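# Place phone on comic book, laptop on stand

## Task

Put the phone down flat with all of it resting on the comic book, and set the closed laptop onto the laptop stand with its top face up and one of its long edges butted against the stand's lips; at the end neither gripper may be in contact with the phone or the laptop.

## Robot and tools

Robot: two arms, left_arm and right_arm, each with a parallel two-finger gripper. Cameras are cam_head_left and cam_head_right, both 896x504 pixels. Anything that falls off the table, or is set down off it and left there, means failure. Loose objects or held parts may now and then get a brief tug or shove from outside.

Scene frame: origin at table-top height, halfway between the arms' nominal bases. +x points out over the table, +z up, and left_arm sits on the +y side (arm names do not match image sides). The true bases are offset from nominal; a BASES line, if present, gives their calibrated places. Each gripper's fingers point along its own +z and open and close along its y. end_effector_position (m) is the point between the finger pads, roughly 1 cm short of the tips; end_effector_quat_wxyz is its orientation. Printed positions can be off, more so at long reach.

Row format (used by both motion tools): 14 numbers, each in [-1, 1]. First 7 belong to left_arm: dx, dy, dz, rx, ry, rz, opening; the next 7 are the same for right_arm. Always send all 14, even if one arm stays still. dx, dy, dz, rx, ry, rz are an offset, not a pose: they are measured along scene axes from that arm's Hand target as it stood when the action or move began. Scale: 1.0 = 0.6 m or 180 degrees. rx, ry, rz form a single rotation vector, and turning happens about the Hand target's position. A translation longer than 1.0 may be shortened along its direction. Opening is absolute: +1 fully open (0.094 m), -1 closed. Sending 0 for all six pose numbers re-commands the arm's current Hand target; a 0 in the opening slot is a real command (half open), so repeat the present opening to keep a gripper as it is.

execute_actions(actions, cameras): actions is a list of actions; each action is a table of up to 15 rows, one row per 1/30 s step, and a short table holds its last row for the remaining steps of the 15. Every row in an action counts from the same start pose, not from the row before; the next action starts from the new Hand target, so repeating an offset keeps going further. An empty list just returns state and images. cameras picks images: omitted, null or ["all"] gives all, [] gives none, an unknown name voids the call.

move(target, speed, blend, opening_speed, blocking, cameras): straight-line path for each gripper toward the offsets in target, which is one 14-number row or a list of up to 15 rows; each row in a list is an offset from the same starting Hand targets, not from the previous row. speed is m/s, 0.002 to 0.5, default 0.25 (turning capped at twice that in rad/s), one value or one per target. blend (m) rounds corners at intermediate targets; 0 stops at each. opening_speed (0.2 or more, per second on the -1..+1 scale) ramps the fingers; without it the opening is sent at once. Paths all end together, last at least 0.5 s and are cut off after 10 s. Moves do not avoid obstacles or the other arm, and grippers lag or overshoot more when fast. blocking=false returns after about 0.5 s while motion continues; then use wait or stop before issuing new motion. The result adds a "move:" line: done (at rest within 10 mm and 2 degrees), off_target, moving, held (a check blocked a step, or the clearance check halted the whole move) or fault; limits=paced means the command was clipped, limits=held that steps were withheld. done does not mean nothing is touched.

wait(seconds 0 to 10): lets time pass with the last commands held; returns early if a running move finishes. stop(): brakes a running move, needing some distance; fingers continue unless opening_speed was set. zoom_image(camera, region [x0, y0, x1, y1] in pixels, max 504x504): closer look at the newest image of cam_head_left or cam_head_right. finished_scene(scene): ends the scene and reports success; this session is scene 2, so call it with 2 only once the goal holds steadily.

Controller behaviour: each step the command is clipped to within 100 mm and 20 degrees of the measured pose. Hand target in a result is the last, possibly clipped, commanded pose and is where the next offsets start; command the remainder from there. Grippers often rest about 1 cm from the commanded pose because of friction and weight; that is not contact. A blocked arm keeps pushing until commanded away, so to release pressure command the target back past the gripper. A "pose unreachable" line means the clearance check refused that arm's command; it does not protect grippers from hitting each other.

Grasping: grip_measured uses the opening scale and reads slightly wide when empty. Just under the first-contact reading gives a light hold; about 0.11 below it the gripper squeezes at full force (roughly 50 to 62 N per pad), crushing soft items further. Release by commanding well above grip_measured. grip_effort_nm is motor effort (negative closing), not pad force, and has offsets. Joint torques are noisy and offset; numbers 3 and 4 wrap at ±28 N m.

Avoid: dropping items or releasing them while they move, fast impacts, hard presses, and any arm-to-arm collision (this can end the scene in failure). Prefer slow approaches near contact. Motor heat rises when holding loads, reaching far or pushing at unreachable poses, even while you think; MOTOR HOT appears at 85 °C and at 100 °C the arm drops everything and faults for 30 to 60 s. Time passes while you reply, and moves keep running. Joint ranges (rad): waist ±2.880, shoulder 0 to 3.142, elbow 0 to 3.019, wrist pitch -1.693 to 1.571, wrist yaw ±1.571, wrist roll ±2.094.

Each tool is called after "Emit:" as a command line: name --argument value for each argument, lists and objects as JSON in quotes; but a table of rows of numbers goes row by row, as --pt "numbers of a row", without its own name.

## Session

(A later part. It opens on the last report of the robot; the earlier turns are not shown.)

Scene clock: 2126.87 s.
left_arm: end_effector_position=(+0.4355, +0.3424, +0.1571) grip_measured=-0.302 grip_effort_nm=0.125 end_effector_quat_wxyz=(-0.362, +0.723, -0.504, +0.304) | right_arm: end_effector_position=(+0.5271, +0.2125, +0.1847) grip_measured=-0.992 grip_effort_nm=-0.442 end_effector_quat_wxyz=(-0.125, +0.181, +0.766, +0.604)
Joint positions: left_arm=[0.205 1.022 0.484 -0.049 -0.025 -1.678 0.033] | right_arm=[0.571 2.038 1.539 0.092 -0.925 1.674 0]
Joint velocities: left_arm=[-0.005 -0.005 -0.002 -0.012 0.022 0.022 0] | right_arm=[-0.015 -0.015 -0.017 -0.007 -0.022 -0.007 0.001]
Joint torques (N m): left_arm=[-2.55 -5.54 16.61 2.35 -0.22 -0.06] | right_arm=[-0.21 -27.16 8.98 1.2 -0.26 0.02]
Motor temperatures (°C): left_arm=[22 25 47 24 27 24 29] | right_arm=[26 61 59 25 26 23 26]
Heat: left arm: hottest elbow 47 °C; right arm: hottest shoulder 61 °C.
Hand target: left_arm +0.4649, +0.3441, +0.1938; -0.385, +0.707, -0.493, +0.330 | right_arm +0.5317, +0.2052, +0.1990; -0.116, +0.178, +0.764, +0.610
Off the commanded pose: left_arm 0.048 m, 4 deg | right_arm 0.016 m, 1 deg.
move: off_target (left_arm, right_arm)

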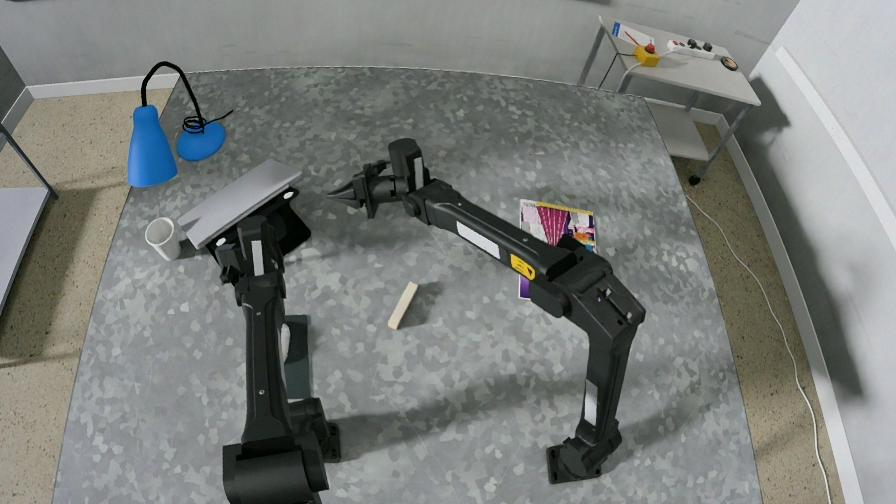

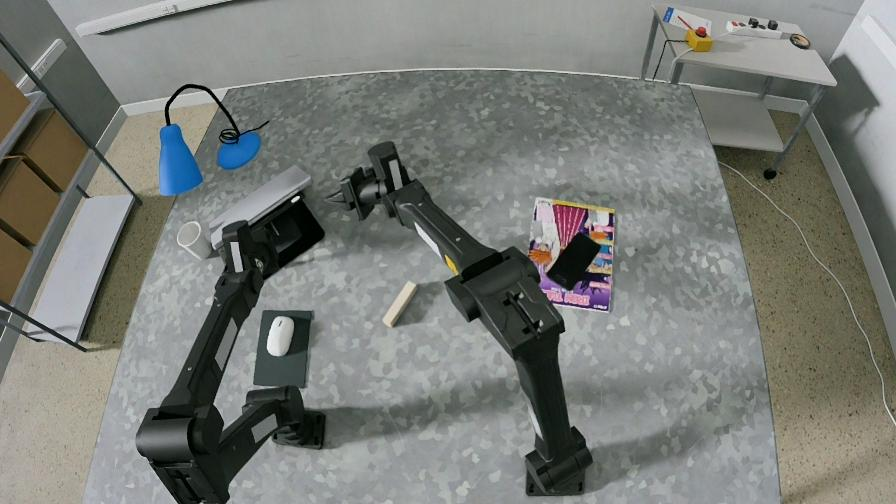

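Emit:
move --pt "0.01 0.0 0.033 0 0 0 -0.3 0 0 0 0 0 0 -1" --speed 0.08 --cameras '[]'

Scene clock: 2130.00 s.
left_arm: end_effector_position=(+0.4473, +0.3444, +0.1777) grip_measured=-0.302 grip_effort_nm=0.125 end_effector_quat_wxyz=(-0.368, +0.720, -0.501, +0.309) | right_arm: end_effector_position=(+0.5271, +0.2125, +0.1847) grip_measured=-0.992 grip_effort_nm=-0.442 end_effector_quat_wxyz=(-0.125, +0.181, +0.766, +0.604)
Joint positions: left_arm=[0.201 1.022 0.535 -0.081 -0.029 -1.68 0.033] | right_arm=[0.571 2.038 1.539 0.092 -0.925 1.674 0]
Joint velocities: left_arm=[-0.015 -0.005 -0.017 0.007 0.007 0.022 0] | right_arm=[-0.015 0.015 -0.007 0.007 -0.051 -0.037 0.001]
Joint torques (N m): left_arm=[-2.61 -6.77 17.16 1.51 -0.24 -0.06] | right_arm=[-0.32 -27.16 8.96 1.21 -0.26 0.03]
Motor temperatures (°C): left_arm=[22 25 47 24 27 24 28] | right_arm=[26 61 59 25 26 23 26]
Heat: left arm: hottest elbow 47 °C; right arm: hottest shoulder 61 °C.
Hand target: left_arm +0.4712, +0.3439, +0.2134; -0.385, +0.707, -0.493, +0.330 | right_arm +0.5317, +0.2052, +0.1990; -0.116, +0.178, +0.764, +0.610
Off the commanded pose: left_arm 0.043 m, 3 deg | right_arm 0.017 m, 1 deg.
move: off_target (left_arm, right_arm)
No camera images: "cameras" was empty.

Emit:
move --pt "0.068 0.018 -0.05 0 0 0 -0.3 0 0 0 0 0 0 -1" --speed 0.06 --cameras '["cam_head_left","cam_head_right"]'

Emit:
zoom_image --camera "cam_head_right" --region '[190, 170, 310, 270]'

Scene clock: 2134.00 s.
left_arm: end_effector_position=(+0.4817, +0.3524, +0.1501) grip_measured=-0.302 grip_effort_nm=0.129 end_effector_quat_wxyz=(-0.363, +0.723, -0.503, +0.304) | right_arm: end_effector_position=(+0.5271, +0.2125, +0.1847) grip_measured=-0.992 grip_effort_nm=-0.447 end_effector_quat_wxyz=(-0.125, +0.181, +0.766, +0.604)
Joint positions: left_arm=[0.201 1.196 0.576 0.036 -0.029 -1.68 0.033] | right_arm=[0.571 2.038 1.539 0.092 -0.925 1.674 0]
Joint velocities: left_arm=[-0.005 -0.015 0.002 0.012 -0.066 0.037 0] | right_arm=[-0.005 -0.015 -0.012 -0.007 0.007 -0.022 0]
Joint torques (N m): left_arm=[-2.43 -8.06 16.06 2.25 -0.1 0] | right_arm=[-0.26 -27.34 8.95 1.21 -0.26 0.03]
Motor temperatures (°C): left_arm=[22 25 47 24 27 24 28] | right_arm=[26 61 58 25 26 23 26]
Heat: left arm: hottest elbow 47 °C; right arm: hottest shoulder 61 °C.
Hand target: left_arm +0.5117, +0.3543, +0.1837; -0.385, +0.707, -0.493, +0.330 | right_arm +0.5317, +0.2052, +0.1990; -0.116, +0.178, +0.764, +0.610
Off the commanded pose: left_arm 0.045 m, 4 deg | right_arm 0.017 m, 1 deg.
move: off_target (left_arm, right_arm)

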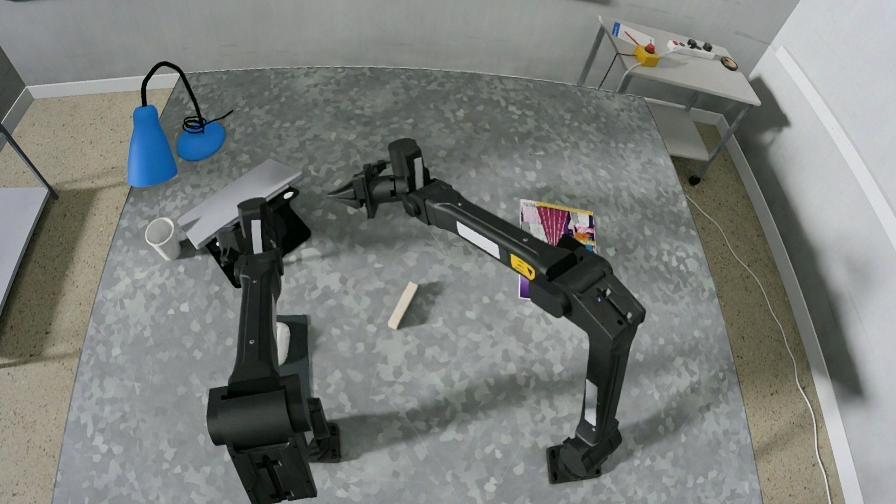

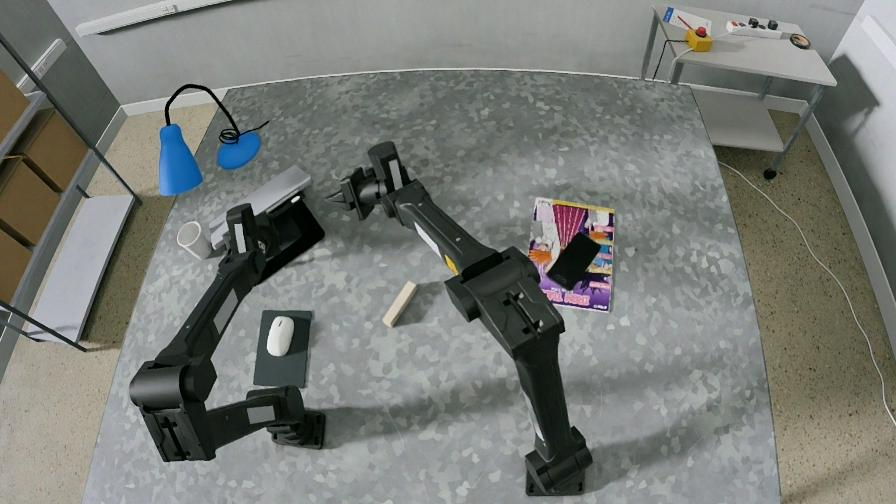

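Scaled by 4.200.

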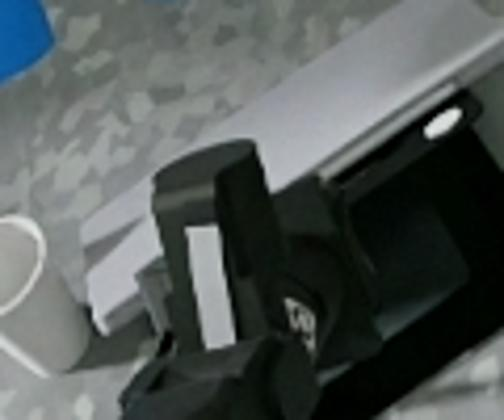

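Emit:
move --pt "0.014 0.005 -0.012 0 0 0 -0.3 0 0 0 0 0 0 -1" --speed 0.06 --cameras '[]'

Emit:
move --pt "0 0 0 0 0 0 -0.95 0 0 0 0 0 0 -1" --opening_speed 0.5 --cameras '["cam_head_left"]'

Scene clock: 2137.97 s.
left_arm: end_effector_position=(+0.4901, +0.3544, +0.1441) grip_measured=-0.302 grip_effort_nm=0.129 end_effector_quat_wxyz=(-0.363, +0.723, -0.503, +0.305) | right_arm: end_effector_position=(+0.5271, +0.2125, +0.1847) grip_measured=-0.992 grip_effort_nm=-0.447 end_effector_quat_wxyz=(-0.124, +0.181, +0.766, +0.604)
Joint positions: left_arm=[0.201 1.235 0.586 0.066 -0.029 -1.68 0.033] | right_arm=[0.571 2.038 1.539 0.092 -0.925 1.674 0]
Joint velocities: left_arm=[-0.005 -0.005 0.012 0.022 0.022 0.007 0] | right_arm=[-0.015 0.005 0.012 0.002 0.022 -0.007 0]
Joint torques (N m): left_arm=[-2.08 -8.41 15.91 2.48 0.03 0.03] | right_arm=[-0.26 -27.16 8.96 1.21 -0.26 0.02]
Motor temperatures (°C): left_arm=[22 25 48 24 27 24 28] | right_arm=[26 61 58 25 26 23 26]
Heat: left arm: hottest elbow 48 °C; right arm: hottest shoulder 61 °C.
Hand target: left_arm +0.5200, +0.3572, +0.1763; -0.385, +0.707, -0.493, +0.330 | right_arm +0.5317, +0.2052, +0.1990; -0.116, +0.178, +0.764, +0.610
Off the commanded pose: left_arm 0.044 m, 4 deg | right_arm 0.017 m, 1 deg.
move: off_target (left_arm, right_arm)
No camera images: "cameras" was empty.

Scene clock: 2140.10 s.
left_arm: end_effector_position=(+0.4920, +0.3548, +0.1465) grip_measured=-0.909 grip_effort_nm=-0.999 end_effector_quat_wxyz=(-0.356, +0.737, -0.477, +0.319) | right_arm: end_effector_position=(+0.5271, +0.2125, +0.1847) grip_measured=-0.992 grip_effort_nm=-0.442 end_effector_quat_wxyz=(-0.124, +0.181, +0.766, +0.604)
Joint positions: left_arm=[0.201 1.237 0.589 0.074 -0.029 -1.746 0.004] | right_arm=[0.571 2.038 1.539 0.092 -0.925 1.674 0]
Joint velocities: left_arm=[0.015 -0.015 -0.012 -0.002 -0.022 -0.022 0.001] | right_arm=[0.005 -0.015 -0.007 -0.007 0.037 -0.051 -0.002]
Joint torques (N m): left_arm=[-2.02 -8.88 15.45 2.4 -0.1 0.71] | right_arm=[-0.26 -27.16 8.98 1.2 -0.26 0.03]
Motor temperatures (°C): left_arm=[22 25 48 24 27 24 28] | right_arm=[26 61 58 25 26 23 26]
Heat: left arm: hottest elbow 48 °C; right arm: hottest shoulder 61 °C.
Hand target: left_arm +0.5199, +0.3572, +0.1762; -0.385, +0.707, -0.493, +0.330 | right_arm +0.5317, +0.2052, +0.1990; -0.116, +0.178, +0.764, +0.610
Off the commanded pose: left_arm 0.041 m, 5 deg | right_arm 0.017 m, 1 deg.
move: off_target (left_arm, right_arm)
Images, in order (width x height): cam_head_left 896x504.

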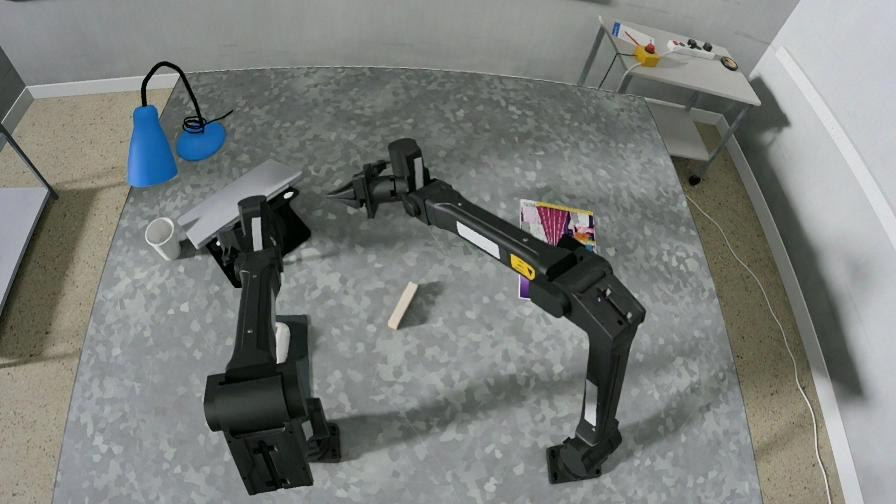

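Emit:
move --pt "0 0 0 0 0 0 -0.97 0.02 0.08 -0.025 0 0 0 -1" --speed 0.08

Emit:
zoom_image --camera "cam_head_left" --region '[175, 155, 315, 260]'

Emit:
zoom_image --camera "cam_head_right" --region '[205, 160, 345, 265]'

Scene clock: 2145.00 s.
left_arm: end_effector_position=(+0.4920, +0.3548, +0.1465) grip_measured=-0.910 grip_effort_nm=-1.009 end_effector_quat_wxyz=(-0.356, +0.738, -0.477, +0.320) | right_arm: end_effector_position=(+0.5334, +0.2374, +0.1853) grip_measured=-0.992 grip_effort_nm=-0.442 end_effector_quat_wxyz=(-0.115, +0.182, +0.765, +0.607)
Joint positions: left_arm=[0.201 1.237 0.589 0.074 -0.029 -1.748 0.004] | right_arm=[0.599 2.077 1.602 0.092 -0.884 1.689 0]
Joint velocities: left_arm=[0.005 0.005 0.002 -0.007 -0.022 -0.007 0] | right_arm=[0.005 -0.015 -0.002 -0.007 -0.022 0.037 0]
Joint torques (N m): left_arm=[-1.85 -8.53 15.54 2.33 -0.11 0.71] | right_arm=[1.14 -22.59 13.33 1.31 -0.08 0.16]
Motor temperatures (°C): left_arm=[22 25 49 24 27 24 29] | right_arm=[26 61 58 25 26 23 26]
Heat: left arm: hottest elbow 49 °C; right arm: hottest shoulder 61 °C.
Hand target: left_arm +0.5199, +0.3572, +0.1762; -0.385, +0.707, -0.493, +0.330 | right_arm +0.5441, +0.2528, +0.1831; -0.116, +0.178, +0.764, +0.610
Off the commanded pose: left_arm 0.041 m, 5 deg | right_arm 0.019 m, 1 deg.
move: off_target (left_arm, right_arm)

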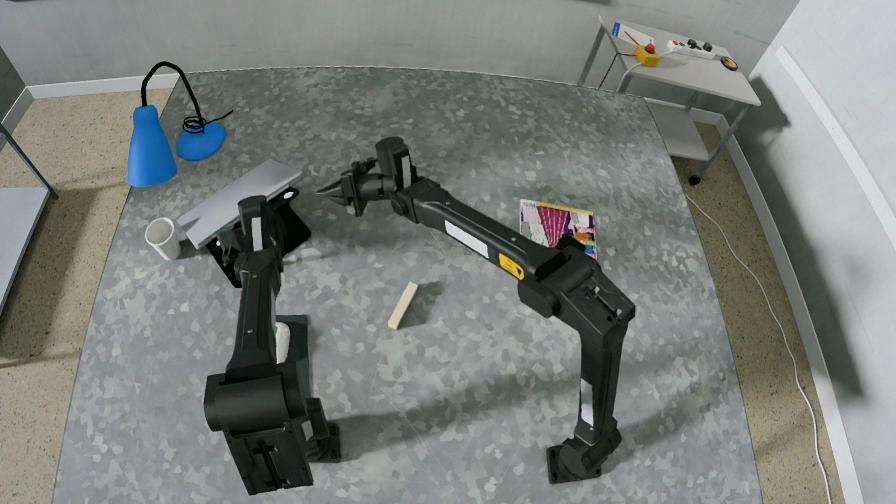

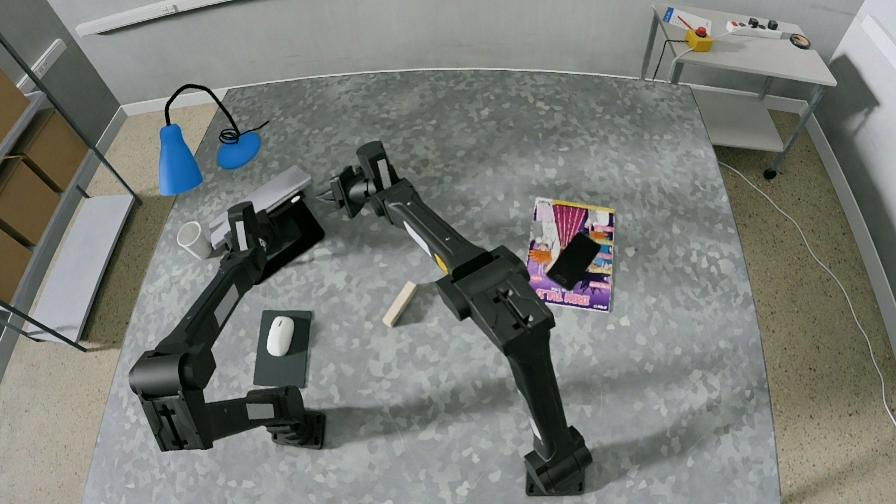

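Scaled by 3.600.

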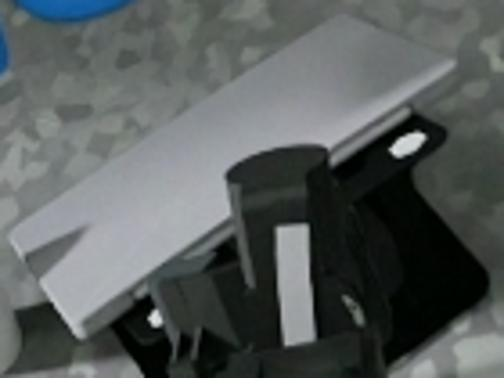

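Scaled by 3.600.

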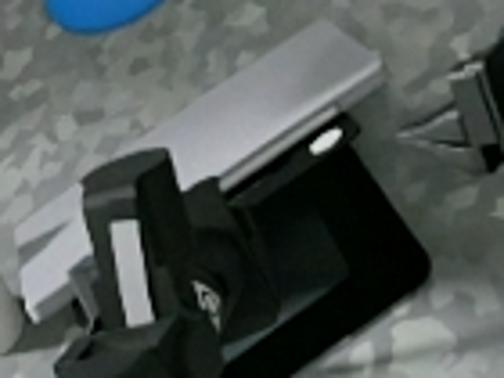

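Emit:
move --pt "0 0 0 0 0 0 -0.97 0.035 0.033 -0.045 0 0 0 -1" --speed 0.08

Emit:
zoom_image --camera "cam_head_left" --region '[195, 155, 335, 260]'

Emit:
zoom_image --camera "cam_head_right" --region '[205, 160, 345, 265]'

Scene clock: 2151.17 s.
left_arm: end_effector_position=(+0.4920, +0.3548, +0.1465) grip_measured=-0.910 grip_effort_nm=-1.009 end_effector_quat_wxyz=(-0.356, +0.738, -0.477, +0.320) | right_arm: end_effector_position=(+0.5567, +0.2562, +0.1582) grip_measured=-0.992 grip_effort_nm=-0.437 end_effector_quat_wxyz=(-0.115, +0.183, +0.765, +0.606)
Joint positions: left_arm=[0.201 1.237 0.589 0.074 -0.029 -1.748 0.004] | right_arm=[0.602 2.182 1.706 0.092 -0.879 1.692 0]
Joint velocities: left_arm=[0.005 -0.005 -0.002 -0.002 0.022 -0.11 -0.001] | right_arm=[-0.015 -0.015 -0.002 0.007 0.037 -0.081 0.001]
Joint torques (N m): left_arm=[-1.67 -8.12 15.72 2.15 -0.1 0.65] | right_arm=[1.2 -24.64 13.27 1.37 -0.1 0.16]
Motor temperatures (°C): left_arm=[22 25 49 24 27 24 29] | right_arm=[26 59 58 25 25 23 26]
Heat: left arm: hottest elbow 49 °C; right arm: hottest shoulder 59 °C.
Hand target: left_arm +0.5199, +0.3571, +0.1762; -0.385, +0.707, -0.493, +0.330 | right_arm +0.5650, +0.2720, +0.1559; -0.116, +0.178, +0.764, +0.610
Off the commanded pose: left_arm 0.041 m, 5 deg | right_arm 0.018 m, 1 deg.
move: off_target (left_arm, right_arm)

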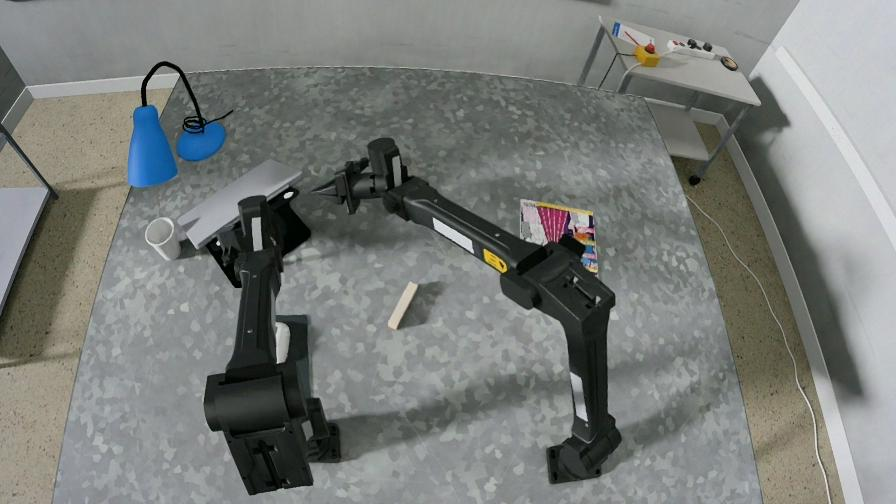

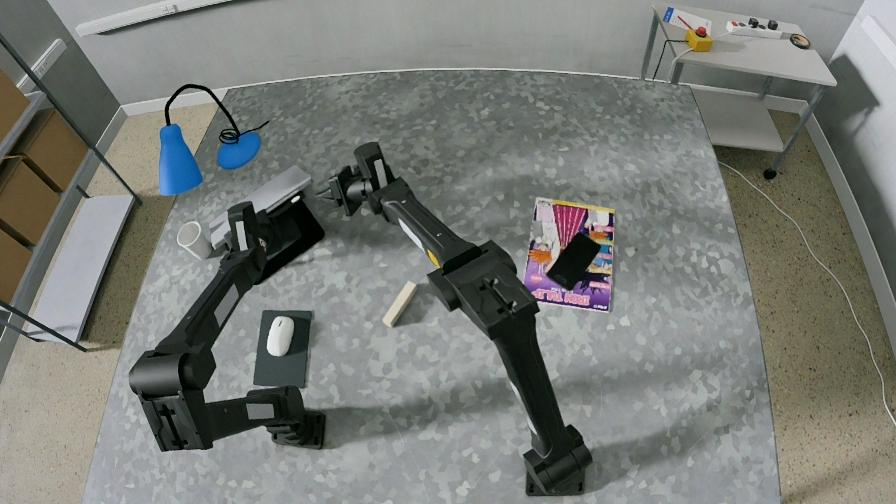

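Scaled by 3.600.

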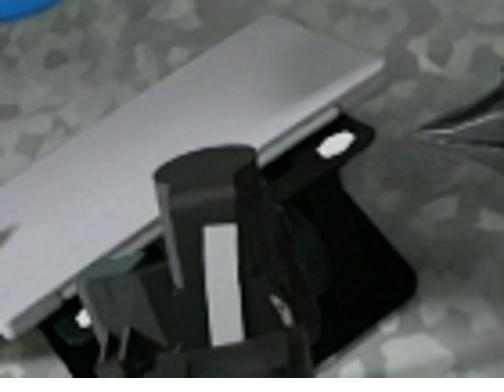

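Scaled by 3.600.

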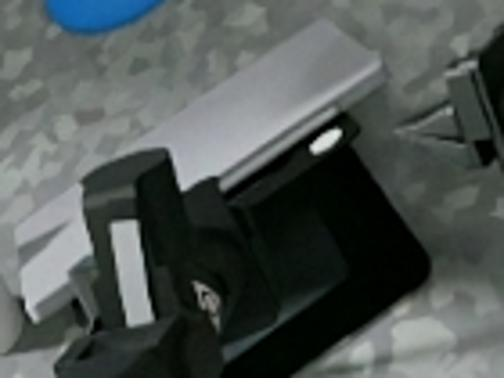

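Emit:
move --pt "0 0 0 0 0 0 -0.97 -0.04 0.08 0.01 0 0 0 -1" --speed 0.08 --cameras '["cam_head_left","cam_head_right"]'

Emit:
zoom_image --camera "cam_head_left" --region '[195, 155, 335, 260]'

Emit:
zoom_image --camera "cam_head_right" --region '[205, 160, 345, 265]'

Scene clock: 2158.70 s.
left_arm: end_effector_position=(+0.4924, +0.3553, +0.1466) grip_measured=-0.912 grip_effort_nm=-1.004 end_effector_quat_wxyz=(-0.357, +0.738, -0.476, +0.320) | right_arm: end_effector_position=(+0.5355, +0.2938, +0.1653) grip_measured=-0.992 grip_effort_nm=-0.437 end_effector_quat_wxyz=(-0.115, +0.187, +0.766, +0.604)
Joint positions: left_arm=[0.201 1.238 0.589 0.078 -0.032 -1.749 0.004] | right_arm=[0.664 2.185 1.73 0.092 -0.818 1.729 0]
Joint velocities: left_arm=[0.005 -0.005 -0.002 -0.012 0.037 -0.022 0] | right_arm=[-0.015 -0.005 -0.002 -0.012 -0.007 0.037 0]
Joint torques (N m): left_arm=[-2.32 -8.23 15.71 2.28 -0.05 0.69] | right_arm=[2.02 -23.41 14.79 1.48 0.15 0.17]
Motor temperatures (°C): left_arm=[22 25 50 24 27 24 29] | right_arm=[26 58 61 25 25 23 26]
Heat: left arm: hottest elbow 50 °C; right arm: hottest elbow 61 °C.
Hand target: left_arm +0.5199, +0.3571, +0.1762; -0.385, +0.707, -0.493, +0.330 | right_arm +0.5416, +0.3205, +0.1614; -0.116, +0.178, +0.764, +0.609
Off the commanded pose: left_arm 0.040 m, 5 deg | right_arm 0.027 m, 1 deg.
move: off_target (left_arm, right_arm)

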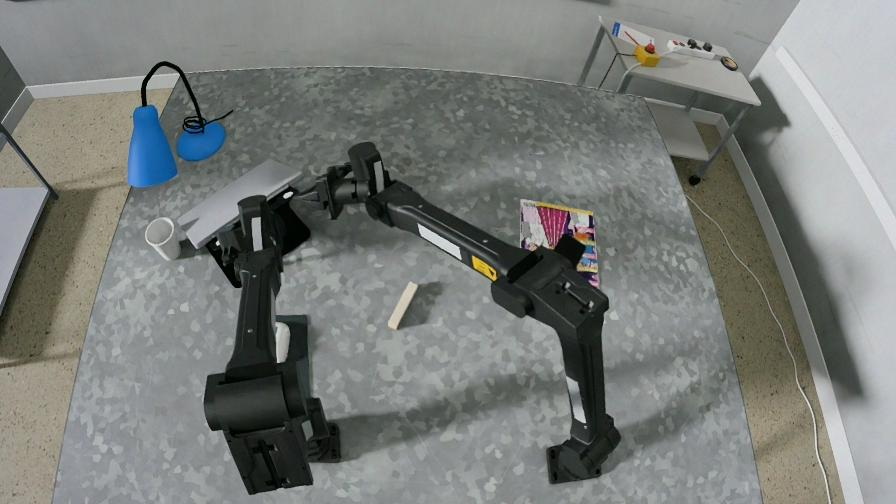

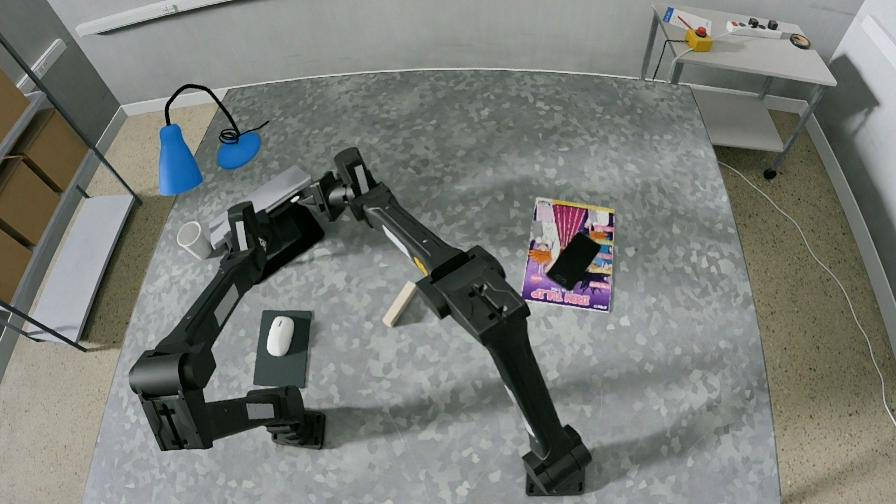

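Scaled by 3.600.

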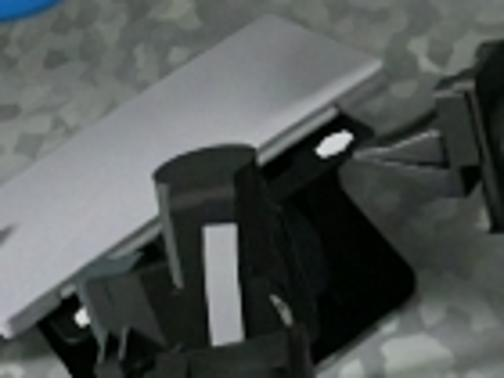

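Scaled by 3.600.

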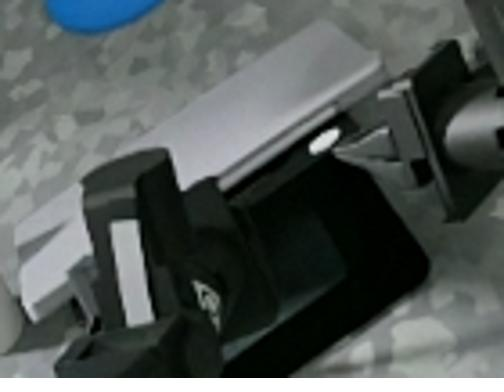

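Emit:
move --pt "0 0 0 0 0 0 -0.97 -0.02 0.055 0.0 0 0 0 -1" --speed 0.06 --cameras '["cam_head_left","cam_head_right"]'

Emit:
zoom_image --camera "cam_head_left" --region '[195, 155, 335, 260]'

Emit:
zoom_image --camera "cam_head_right" --region '[205, 160, 345, 265]'

Scene clock: 2164.83 s.
left_arm: end_effector_position=(+0.4952, +0.3591, +0.1467) grip_measured=-0.914 grip_effort_nm=-1.004 end_effector_quat_wxyz=(-0.362, +0.739, -0.472, +0.318) | right_arm: end_effector_position=(+0.5379, +0.3007, +0.1661) grip_measured=-0.992 grip_effort_nm=-0.432 end_effector_quat_wxyz=(-0.110, +0.200, +0.764, +0.604)
Joint positions: left_arm=[0.204 1.249 0.595 0.088 -0.041 -1.749 0.004] | right_arm=[0.673 2.191 1.745 0.092 -0.785 1.751 0]
Joint velocities: left_arm=[0.015 -0.005 -0.002 0.002 0.007 0.022 0.001] | right_arm=[0.024 0.005 -0.002 0.007 -0.066 -0.007 0]
Joint torques (N m): left_arm=[-2.02 -9.52 15.08 1.8 0.36 0.68] | right_arm=[4.6 -22.59 16.35 1.57 0.45 0.17]
Motor temperatures (°C): left_arm=[22 25 50 24 27 24 29] | right_arm=[26 57 63 25 25 23 26]
Heat: left arm: hottest elbow 50 °C; right arm: hottest elbow 63 °C.
Hand target: left_arm +0.5199, +0.3571, +0.1762; -0.385, +0.707, -0.493, +0.330 | right_arm +0.5300, +0.3538, +0.1615; -0.116, +0.178, +0.764, +0.609
Off the commanded pose: left_arm 0.039 m, 5 deg | right_arm 0.054 m, 3 deg.
move: off_target (left_arm, right_arm)

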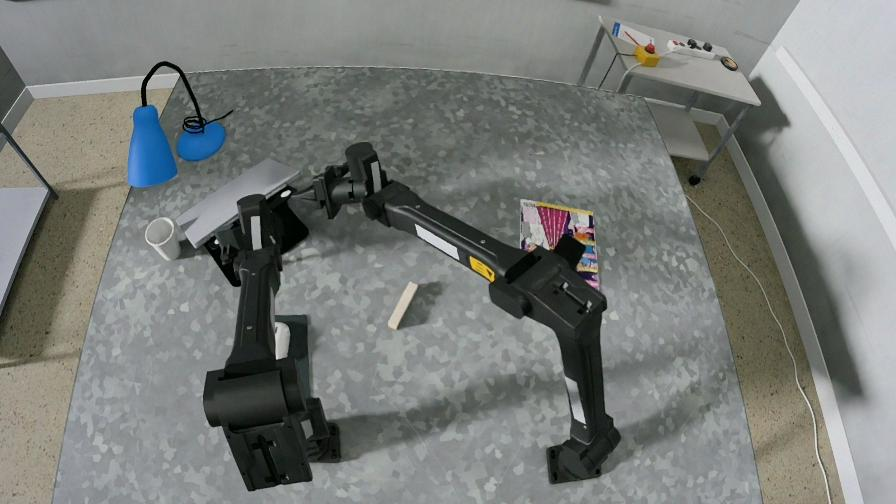

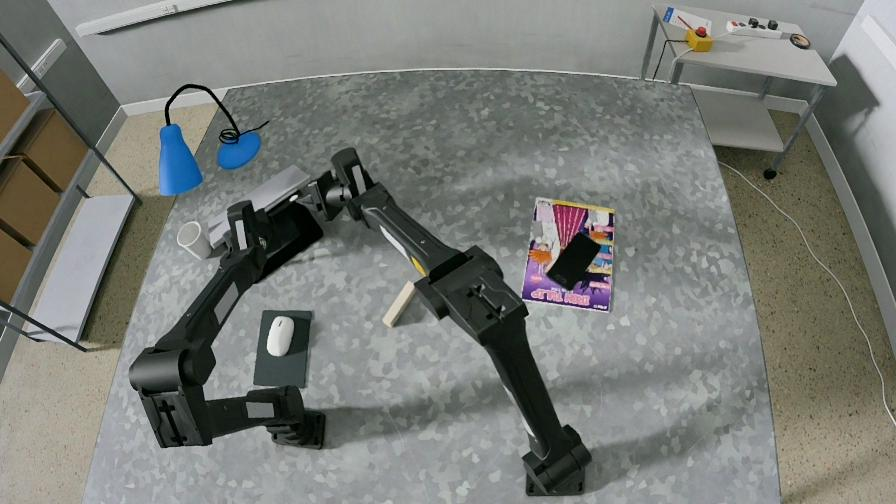

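Scaled by 3.600.

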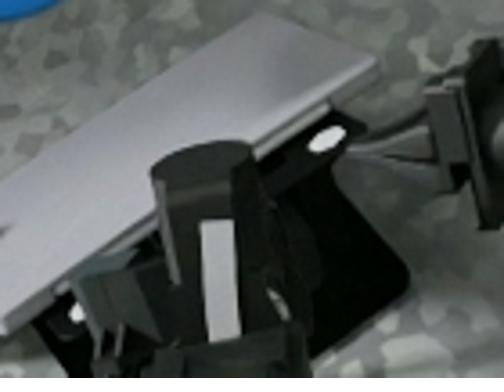

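Scaled by 3.600.

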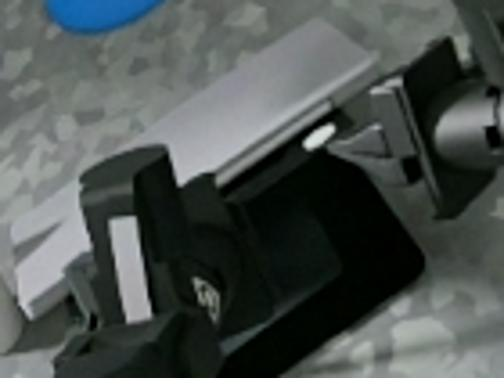

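Emit:
move --pt "0 0 0 0 0 0 -0.97 0.02 -0.09 0.0 0 0 0 -1" --pt "0 0 0 0 0 0 -0.97 0.02 -0.11 0.055 0 0 0 -1" --speed 0.08 --cameras '["cam_head_left","cam_head_right"]'

Emit:
zoom_image --camera "cam_head_left" --region '[145, 155, 315, 260]'

Scene clock: 2169.53 s.
left_arm: end_effector_position=(+0.4953, +0.3588, +0.1467) grip_measured=-0.915 grip_effort_nm=-1.004 end_effector_quat_wxyz=(-0.361, +0.738, -0.472, +0.319) | right_arm: end_effector_position=(+0.5341, +0.2929, +0.1750) grip_measured=-0.992 grip_effort_nm=-0.437 end_effector_quat_wxyz=(-0.125, +0.183, +0.767, +0.602)
Joint positions: left_arm=[0.204 1.249 0.595 0.088 -0.039 -1.749 0.004] | right_arm=[0.661 2.175 1.745 0.057 -0.841 1.726 0]
Joint velocities: left_arm=[-0.015 -0.005 -0.002 -0.017 0.081 -0.066 0] | right_arm=[0.005 0.005 0.002 -0.012 -0.037 -0.007 0]
Joint torques (N m): left_arm=[-2.61 -8.82 15.02 1.91 0.23 0.71] | right_arm=[-0.26 -28.75 10.28 0.94 -0.24 0.02]
Motor temperatures (°C): left_arm=[22 25 49 24 27 24 29] | right_arm=[26 57 62 25 25 23 26]
Heat: left arm: hottest elbow 49 °C; right arm: hottest elbow 62 °C.
Hand target: left_arm +0.5199, +0.3570, +0.1763; -0.385, +0.707, -0.493, +0.330 | right_arm +0.5418, +0.2877, +0.1949; -0.116, +0.178, +0.764, +0.610
Off the commanded pose: left_arm 0.038 m, 5 deg | right_arm 0.022 m, 2 deg.
move: off_target (left_arm, right_arm)

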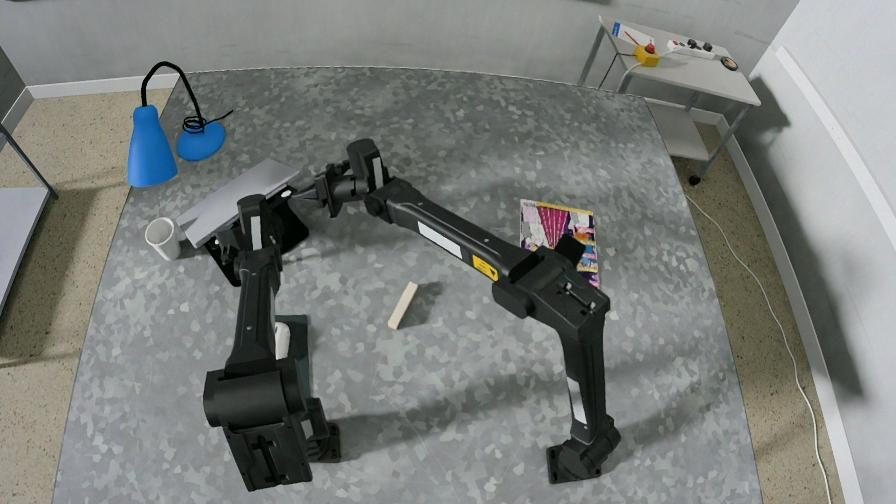

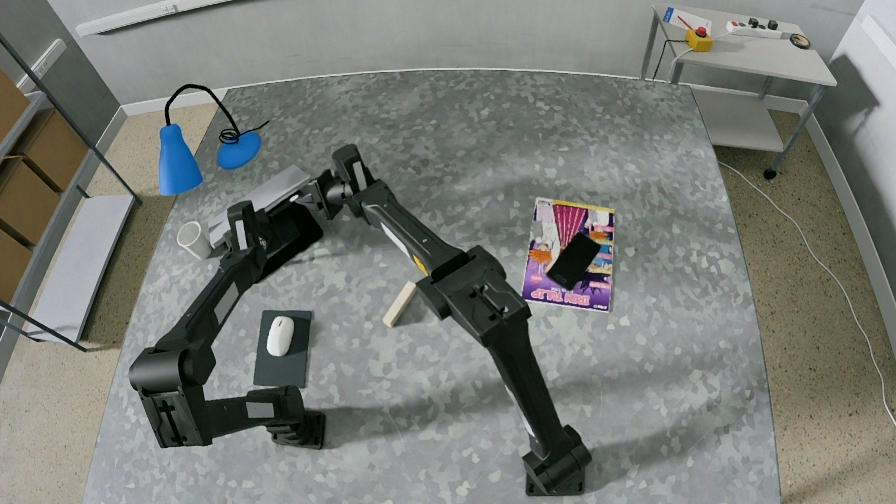

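Scaled by 2.965.

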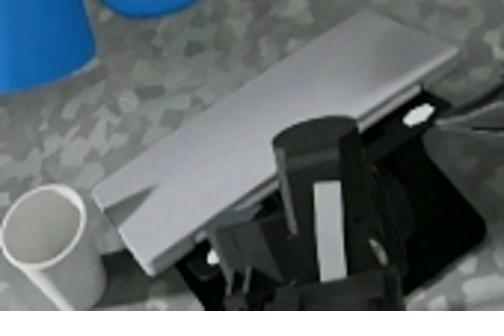

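Emit:
move --pt "0 -0.03 0 0 0 0 -0.97 0.0 -0.03 0.03 0 0 0 -1" --speed 0.08 --cameras '[]'

Emit:
move --pt "0 -0.015 0 0 0 0 -0.97 -0.01 0.105 0.01 0 0 0 -1" --speed 0.08 --cameras '["cam_head_left","cam_head_right"]'

Emit:
zoom_image --camera "cam_head_left" --region '[145, 155, 315, 260]'

Emit:
zoom_image --camera "cam_head_right" --region '[205, 160, 345, 265]'

Scene clock: 2174.20 s.
left_arm: end_effector_position=(+0.4954, +0.3578, +0.1469) grip_measured=-0.918 grip_effort_nm=-1.009 end_effector_quat_wxyz=(-0.368, +0.743, -0.464, +0.312) | right_arm: end_effector_position=(+0.5394, +0.2782, +0.2116) grip_measured=-0.992 grip_effort_nm=-0.432 end_effector_quat_wxyz=(-0.118, +0.175, +0.763, +0.612)
Joint positions: left_arm=[0.188 1.249 0.595 0.088 -0.078 -1.766 0.004] | right_arm=[0.64 2.124 1.745 0.029 -0.86 1.716 0]
Joint velocities: left_arm=[-0.015 0.015 -0.012 0.002 -0.081 0.007 0] | right_arm=[-0.005 -0.005 -0.002 0.002 -0.007 0.007 -0.001]
Joint torques (N m): left_arm=[-5.19 -10.23 14.02 1.88 0.15 0.61] | right_arm=[-0.15 -27.87 8.61 1.09 -0.23 0.01]
Motor temperatures (°C): left_arm=[22 25 49 24 27 24 29] | right_arm=[26 57 62 25 25 23 26]
Heat: left arm: hottest elbow 49 °C; right arm: hottest elbow 62 °C.
Hand target: left_arm +0.5196, +0.3392, +0.1762; -0.385, +0.707, -0.493, +0.330 | right_arm +0.5418, +0.2700, +0.2129; -0.116, +0.178, +0.764, +0.610
Off the commanded pose: left_arm 0.043 m, 6 deg | right_arm 0.009 m, 1 deg.
move: off_target (left_arm)
No camera images: "cameras" was empty.

Scene clock: 2175.87 s.
left_arm: end_effector_position=(+0.4969, +0.3506, +0.1471) grip_measured=-0.918 grip_effort_nm=-1.009 end_effector_quat_wxyz=(-0.368, +0.745, -0.460, +0.312) | right_arm: end_effector_position=(+0.5267, +0.3188, +0.2205) grip_measured=-0.992 grip_effort_nm=-0.432 end_effector_quat_wxyz=(-0.115, +0.179, +0.765, +0.607)
Joint positions: left_arm=[0.164 1.249 0.595 0.088 -0.104 -1.786 0.004] | right_arm=[0.697 2.152 1.823 -0.014 -0.795 1.738 0]
Joint velocities: left_arm=[-0.024 -0.005 -0.002 0.002 -0.051 -0.051 0] | right_arm=[-0.005 -0.005 0.007 -0.002 0.022 -0.022 0]
Joint torques (N m): left_arm=[-5.77 -9.93 13.96 1.55 0.25 0.65] | right_arm=[0.85 -25.05 14.43 1.09 -0.06 0.16]
Motor temperatures (°C): left_arm=[22 25 49 24 27 24 29] | right_arm=[26 57 62 25 25 23 26]
Heat: left arm: hottest elbow 49 °C; right arm: hottest elbow 62 °C.
Hand target: left_arm +0.5195, +0.3302, +0.1762; -0.385, +0.707, -0.493, +0.330 | right_arm +0.5369, +0.3331, +0.2185; -0.116, +0.178, +0.764, +0.610
Off the commanded pose: left_arm 0.042 m, 6 deg | right_arm 0.017 m, 0 deg.
move: off_target (left_arm, right_arm)

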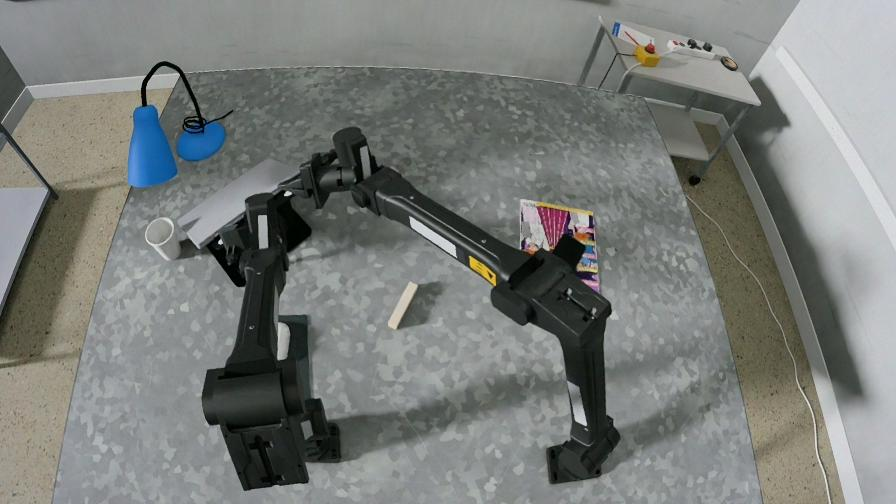

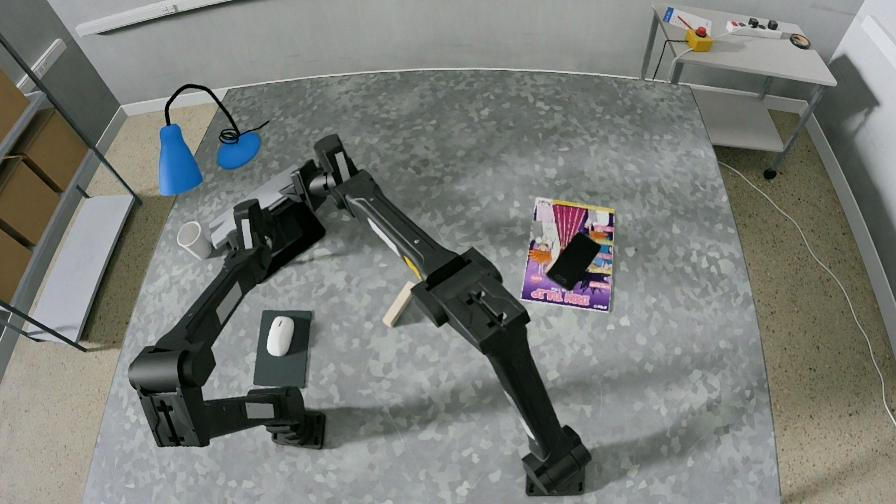

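Scaled by 2.965.

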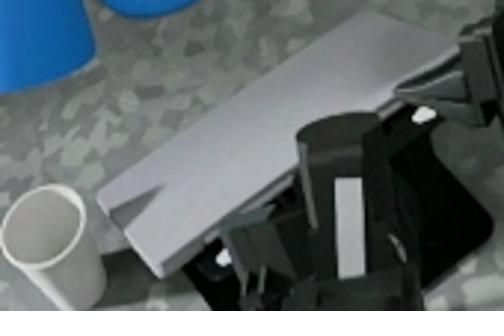

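Scaled by 3.600.

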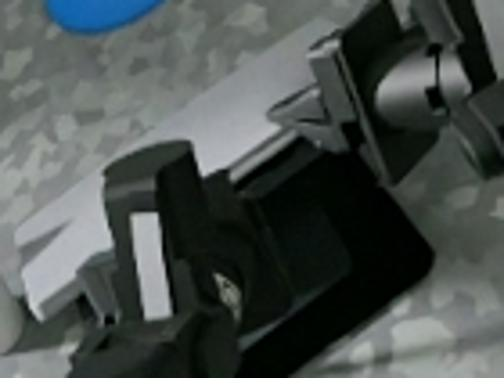

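Emit:
move --pt "0 0 0 0 0 0 -0.97 0.0 0.0 -0.055 0 0 0 -1" --speed 0.05 --cameras '["cam_head_left","cam_head_right"]'

Emit:
zoom_image --camera "cam_head_left" --region '[145, 155, 315, 260]'

Emit:
zoom_image --camera "cam_head_right" --region '[205, 160, 345, 265]'

Scene clock: 2180.60 s.
left_arm: end_effector_position=(+0.4969, +0.3505, +0.1472) grip_measured=-0.918 grip_effort_nm=-1.004 end_effector_quat_wxyz=(-0.369, +0.745, -0.460, +0.312) | right_arm: end_effector_position=(+0.5303, +0.3219, +0.2022) grip_measured=-0.992 grip_effort_nm=-0.432 end_effector_quat_wxyz=(-0.114, +0.178, +0.765, +0.609)
Joint positions: left_arm=[0.163 1.249 0.595 0.088 -0.104 -1.786 0.004] | right_arm=[0.697 2.183 1.823 0.021 -0.795 1.738 0]
Joint velocities: left_arm=[-0.005 0.005 -0.002 0.002 -0.051 -0.081 0.001] | right_arm=[-0.005 -0.015 -0.007 0.012 -0.007 0.051 0]
Joint torques (N m): left_arm=[-4.07 -10.4 13.74 1.73 0.29 0.66] | right_arm=[0.85 -24.94 11.78 1.98 -0.08 0.15]
Motor temperatures (°C): left_arm=[22 25 49 24 27 24 29] | right_arm=[26 57 62 25 25 23 26]
Heat: left arm: hottest elbow 49 °C; right arm: hottest elbow 62 °C.
Hand target: left_arm +0.5195, +0.3302, +0.1762; -0.385, +0.707, -0.493, +0.330 | right_arm +0.5363, +0.3328, +0.1855; -0.116, +0.178, +0.764, +0.610
Off the commanded pose: left_arm 0.042 m, 6 deg | right_arm 0.021 m, 0 deg.
move: off_target (left_arm, right_arm)

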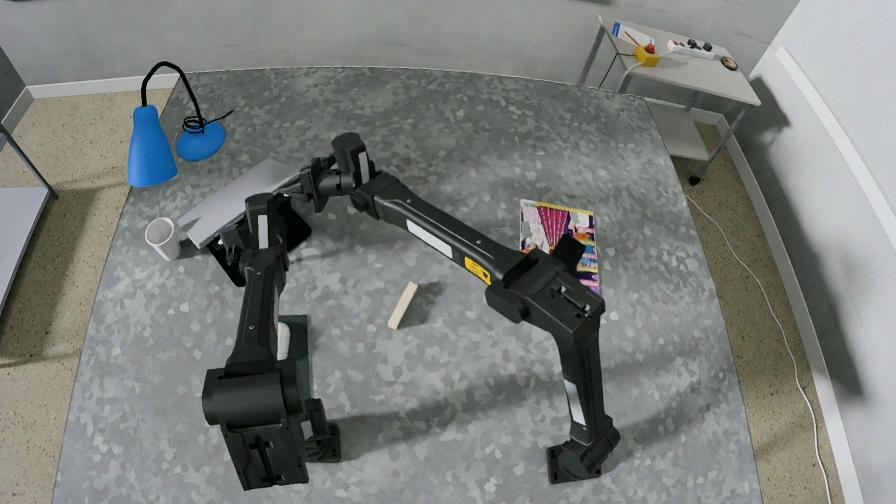

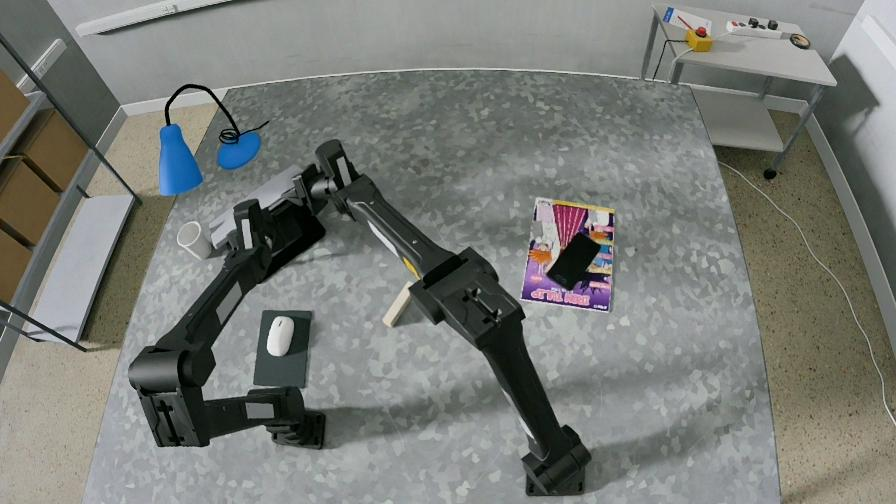

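Scaled by 2.965.

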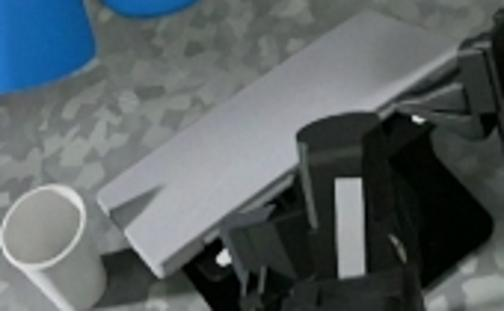

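Scaled by 3.600.

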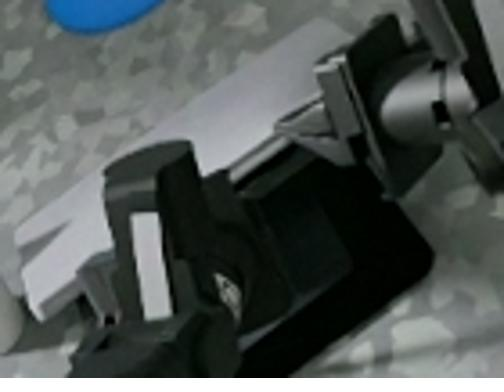

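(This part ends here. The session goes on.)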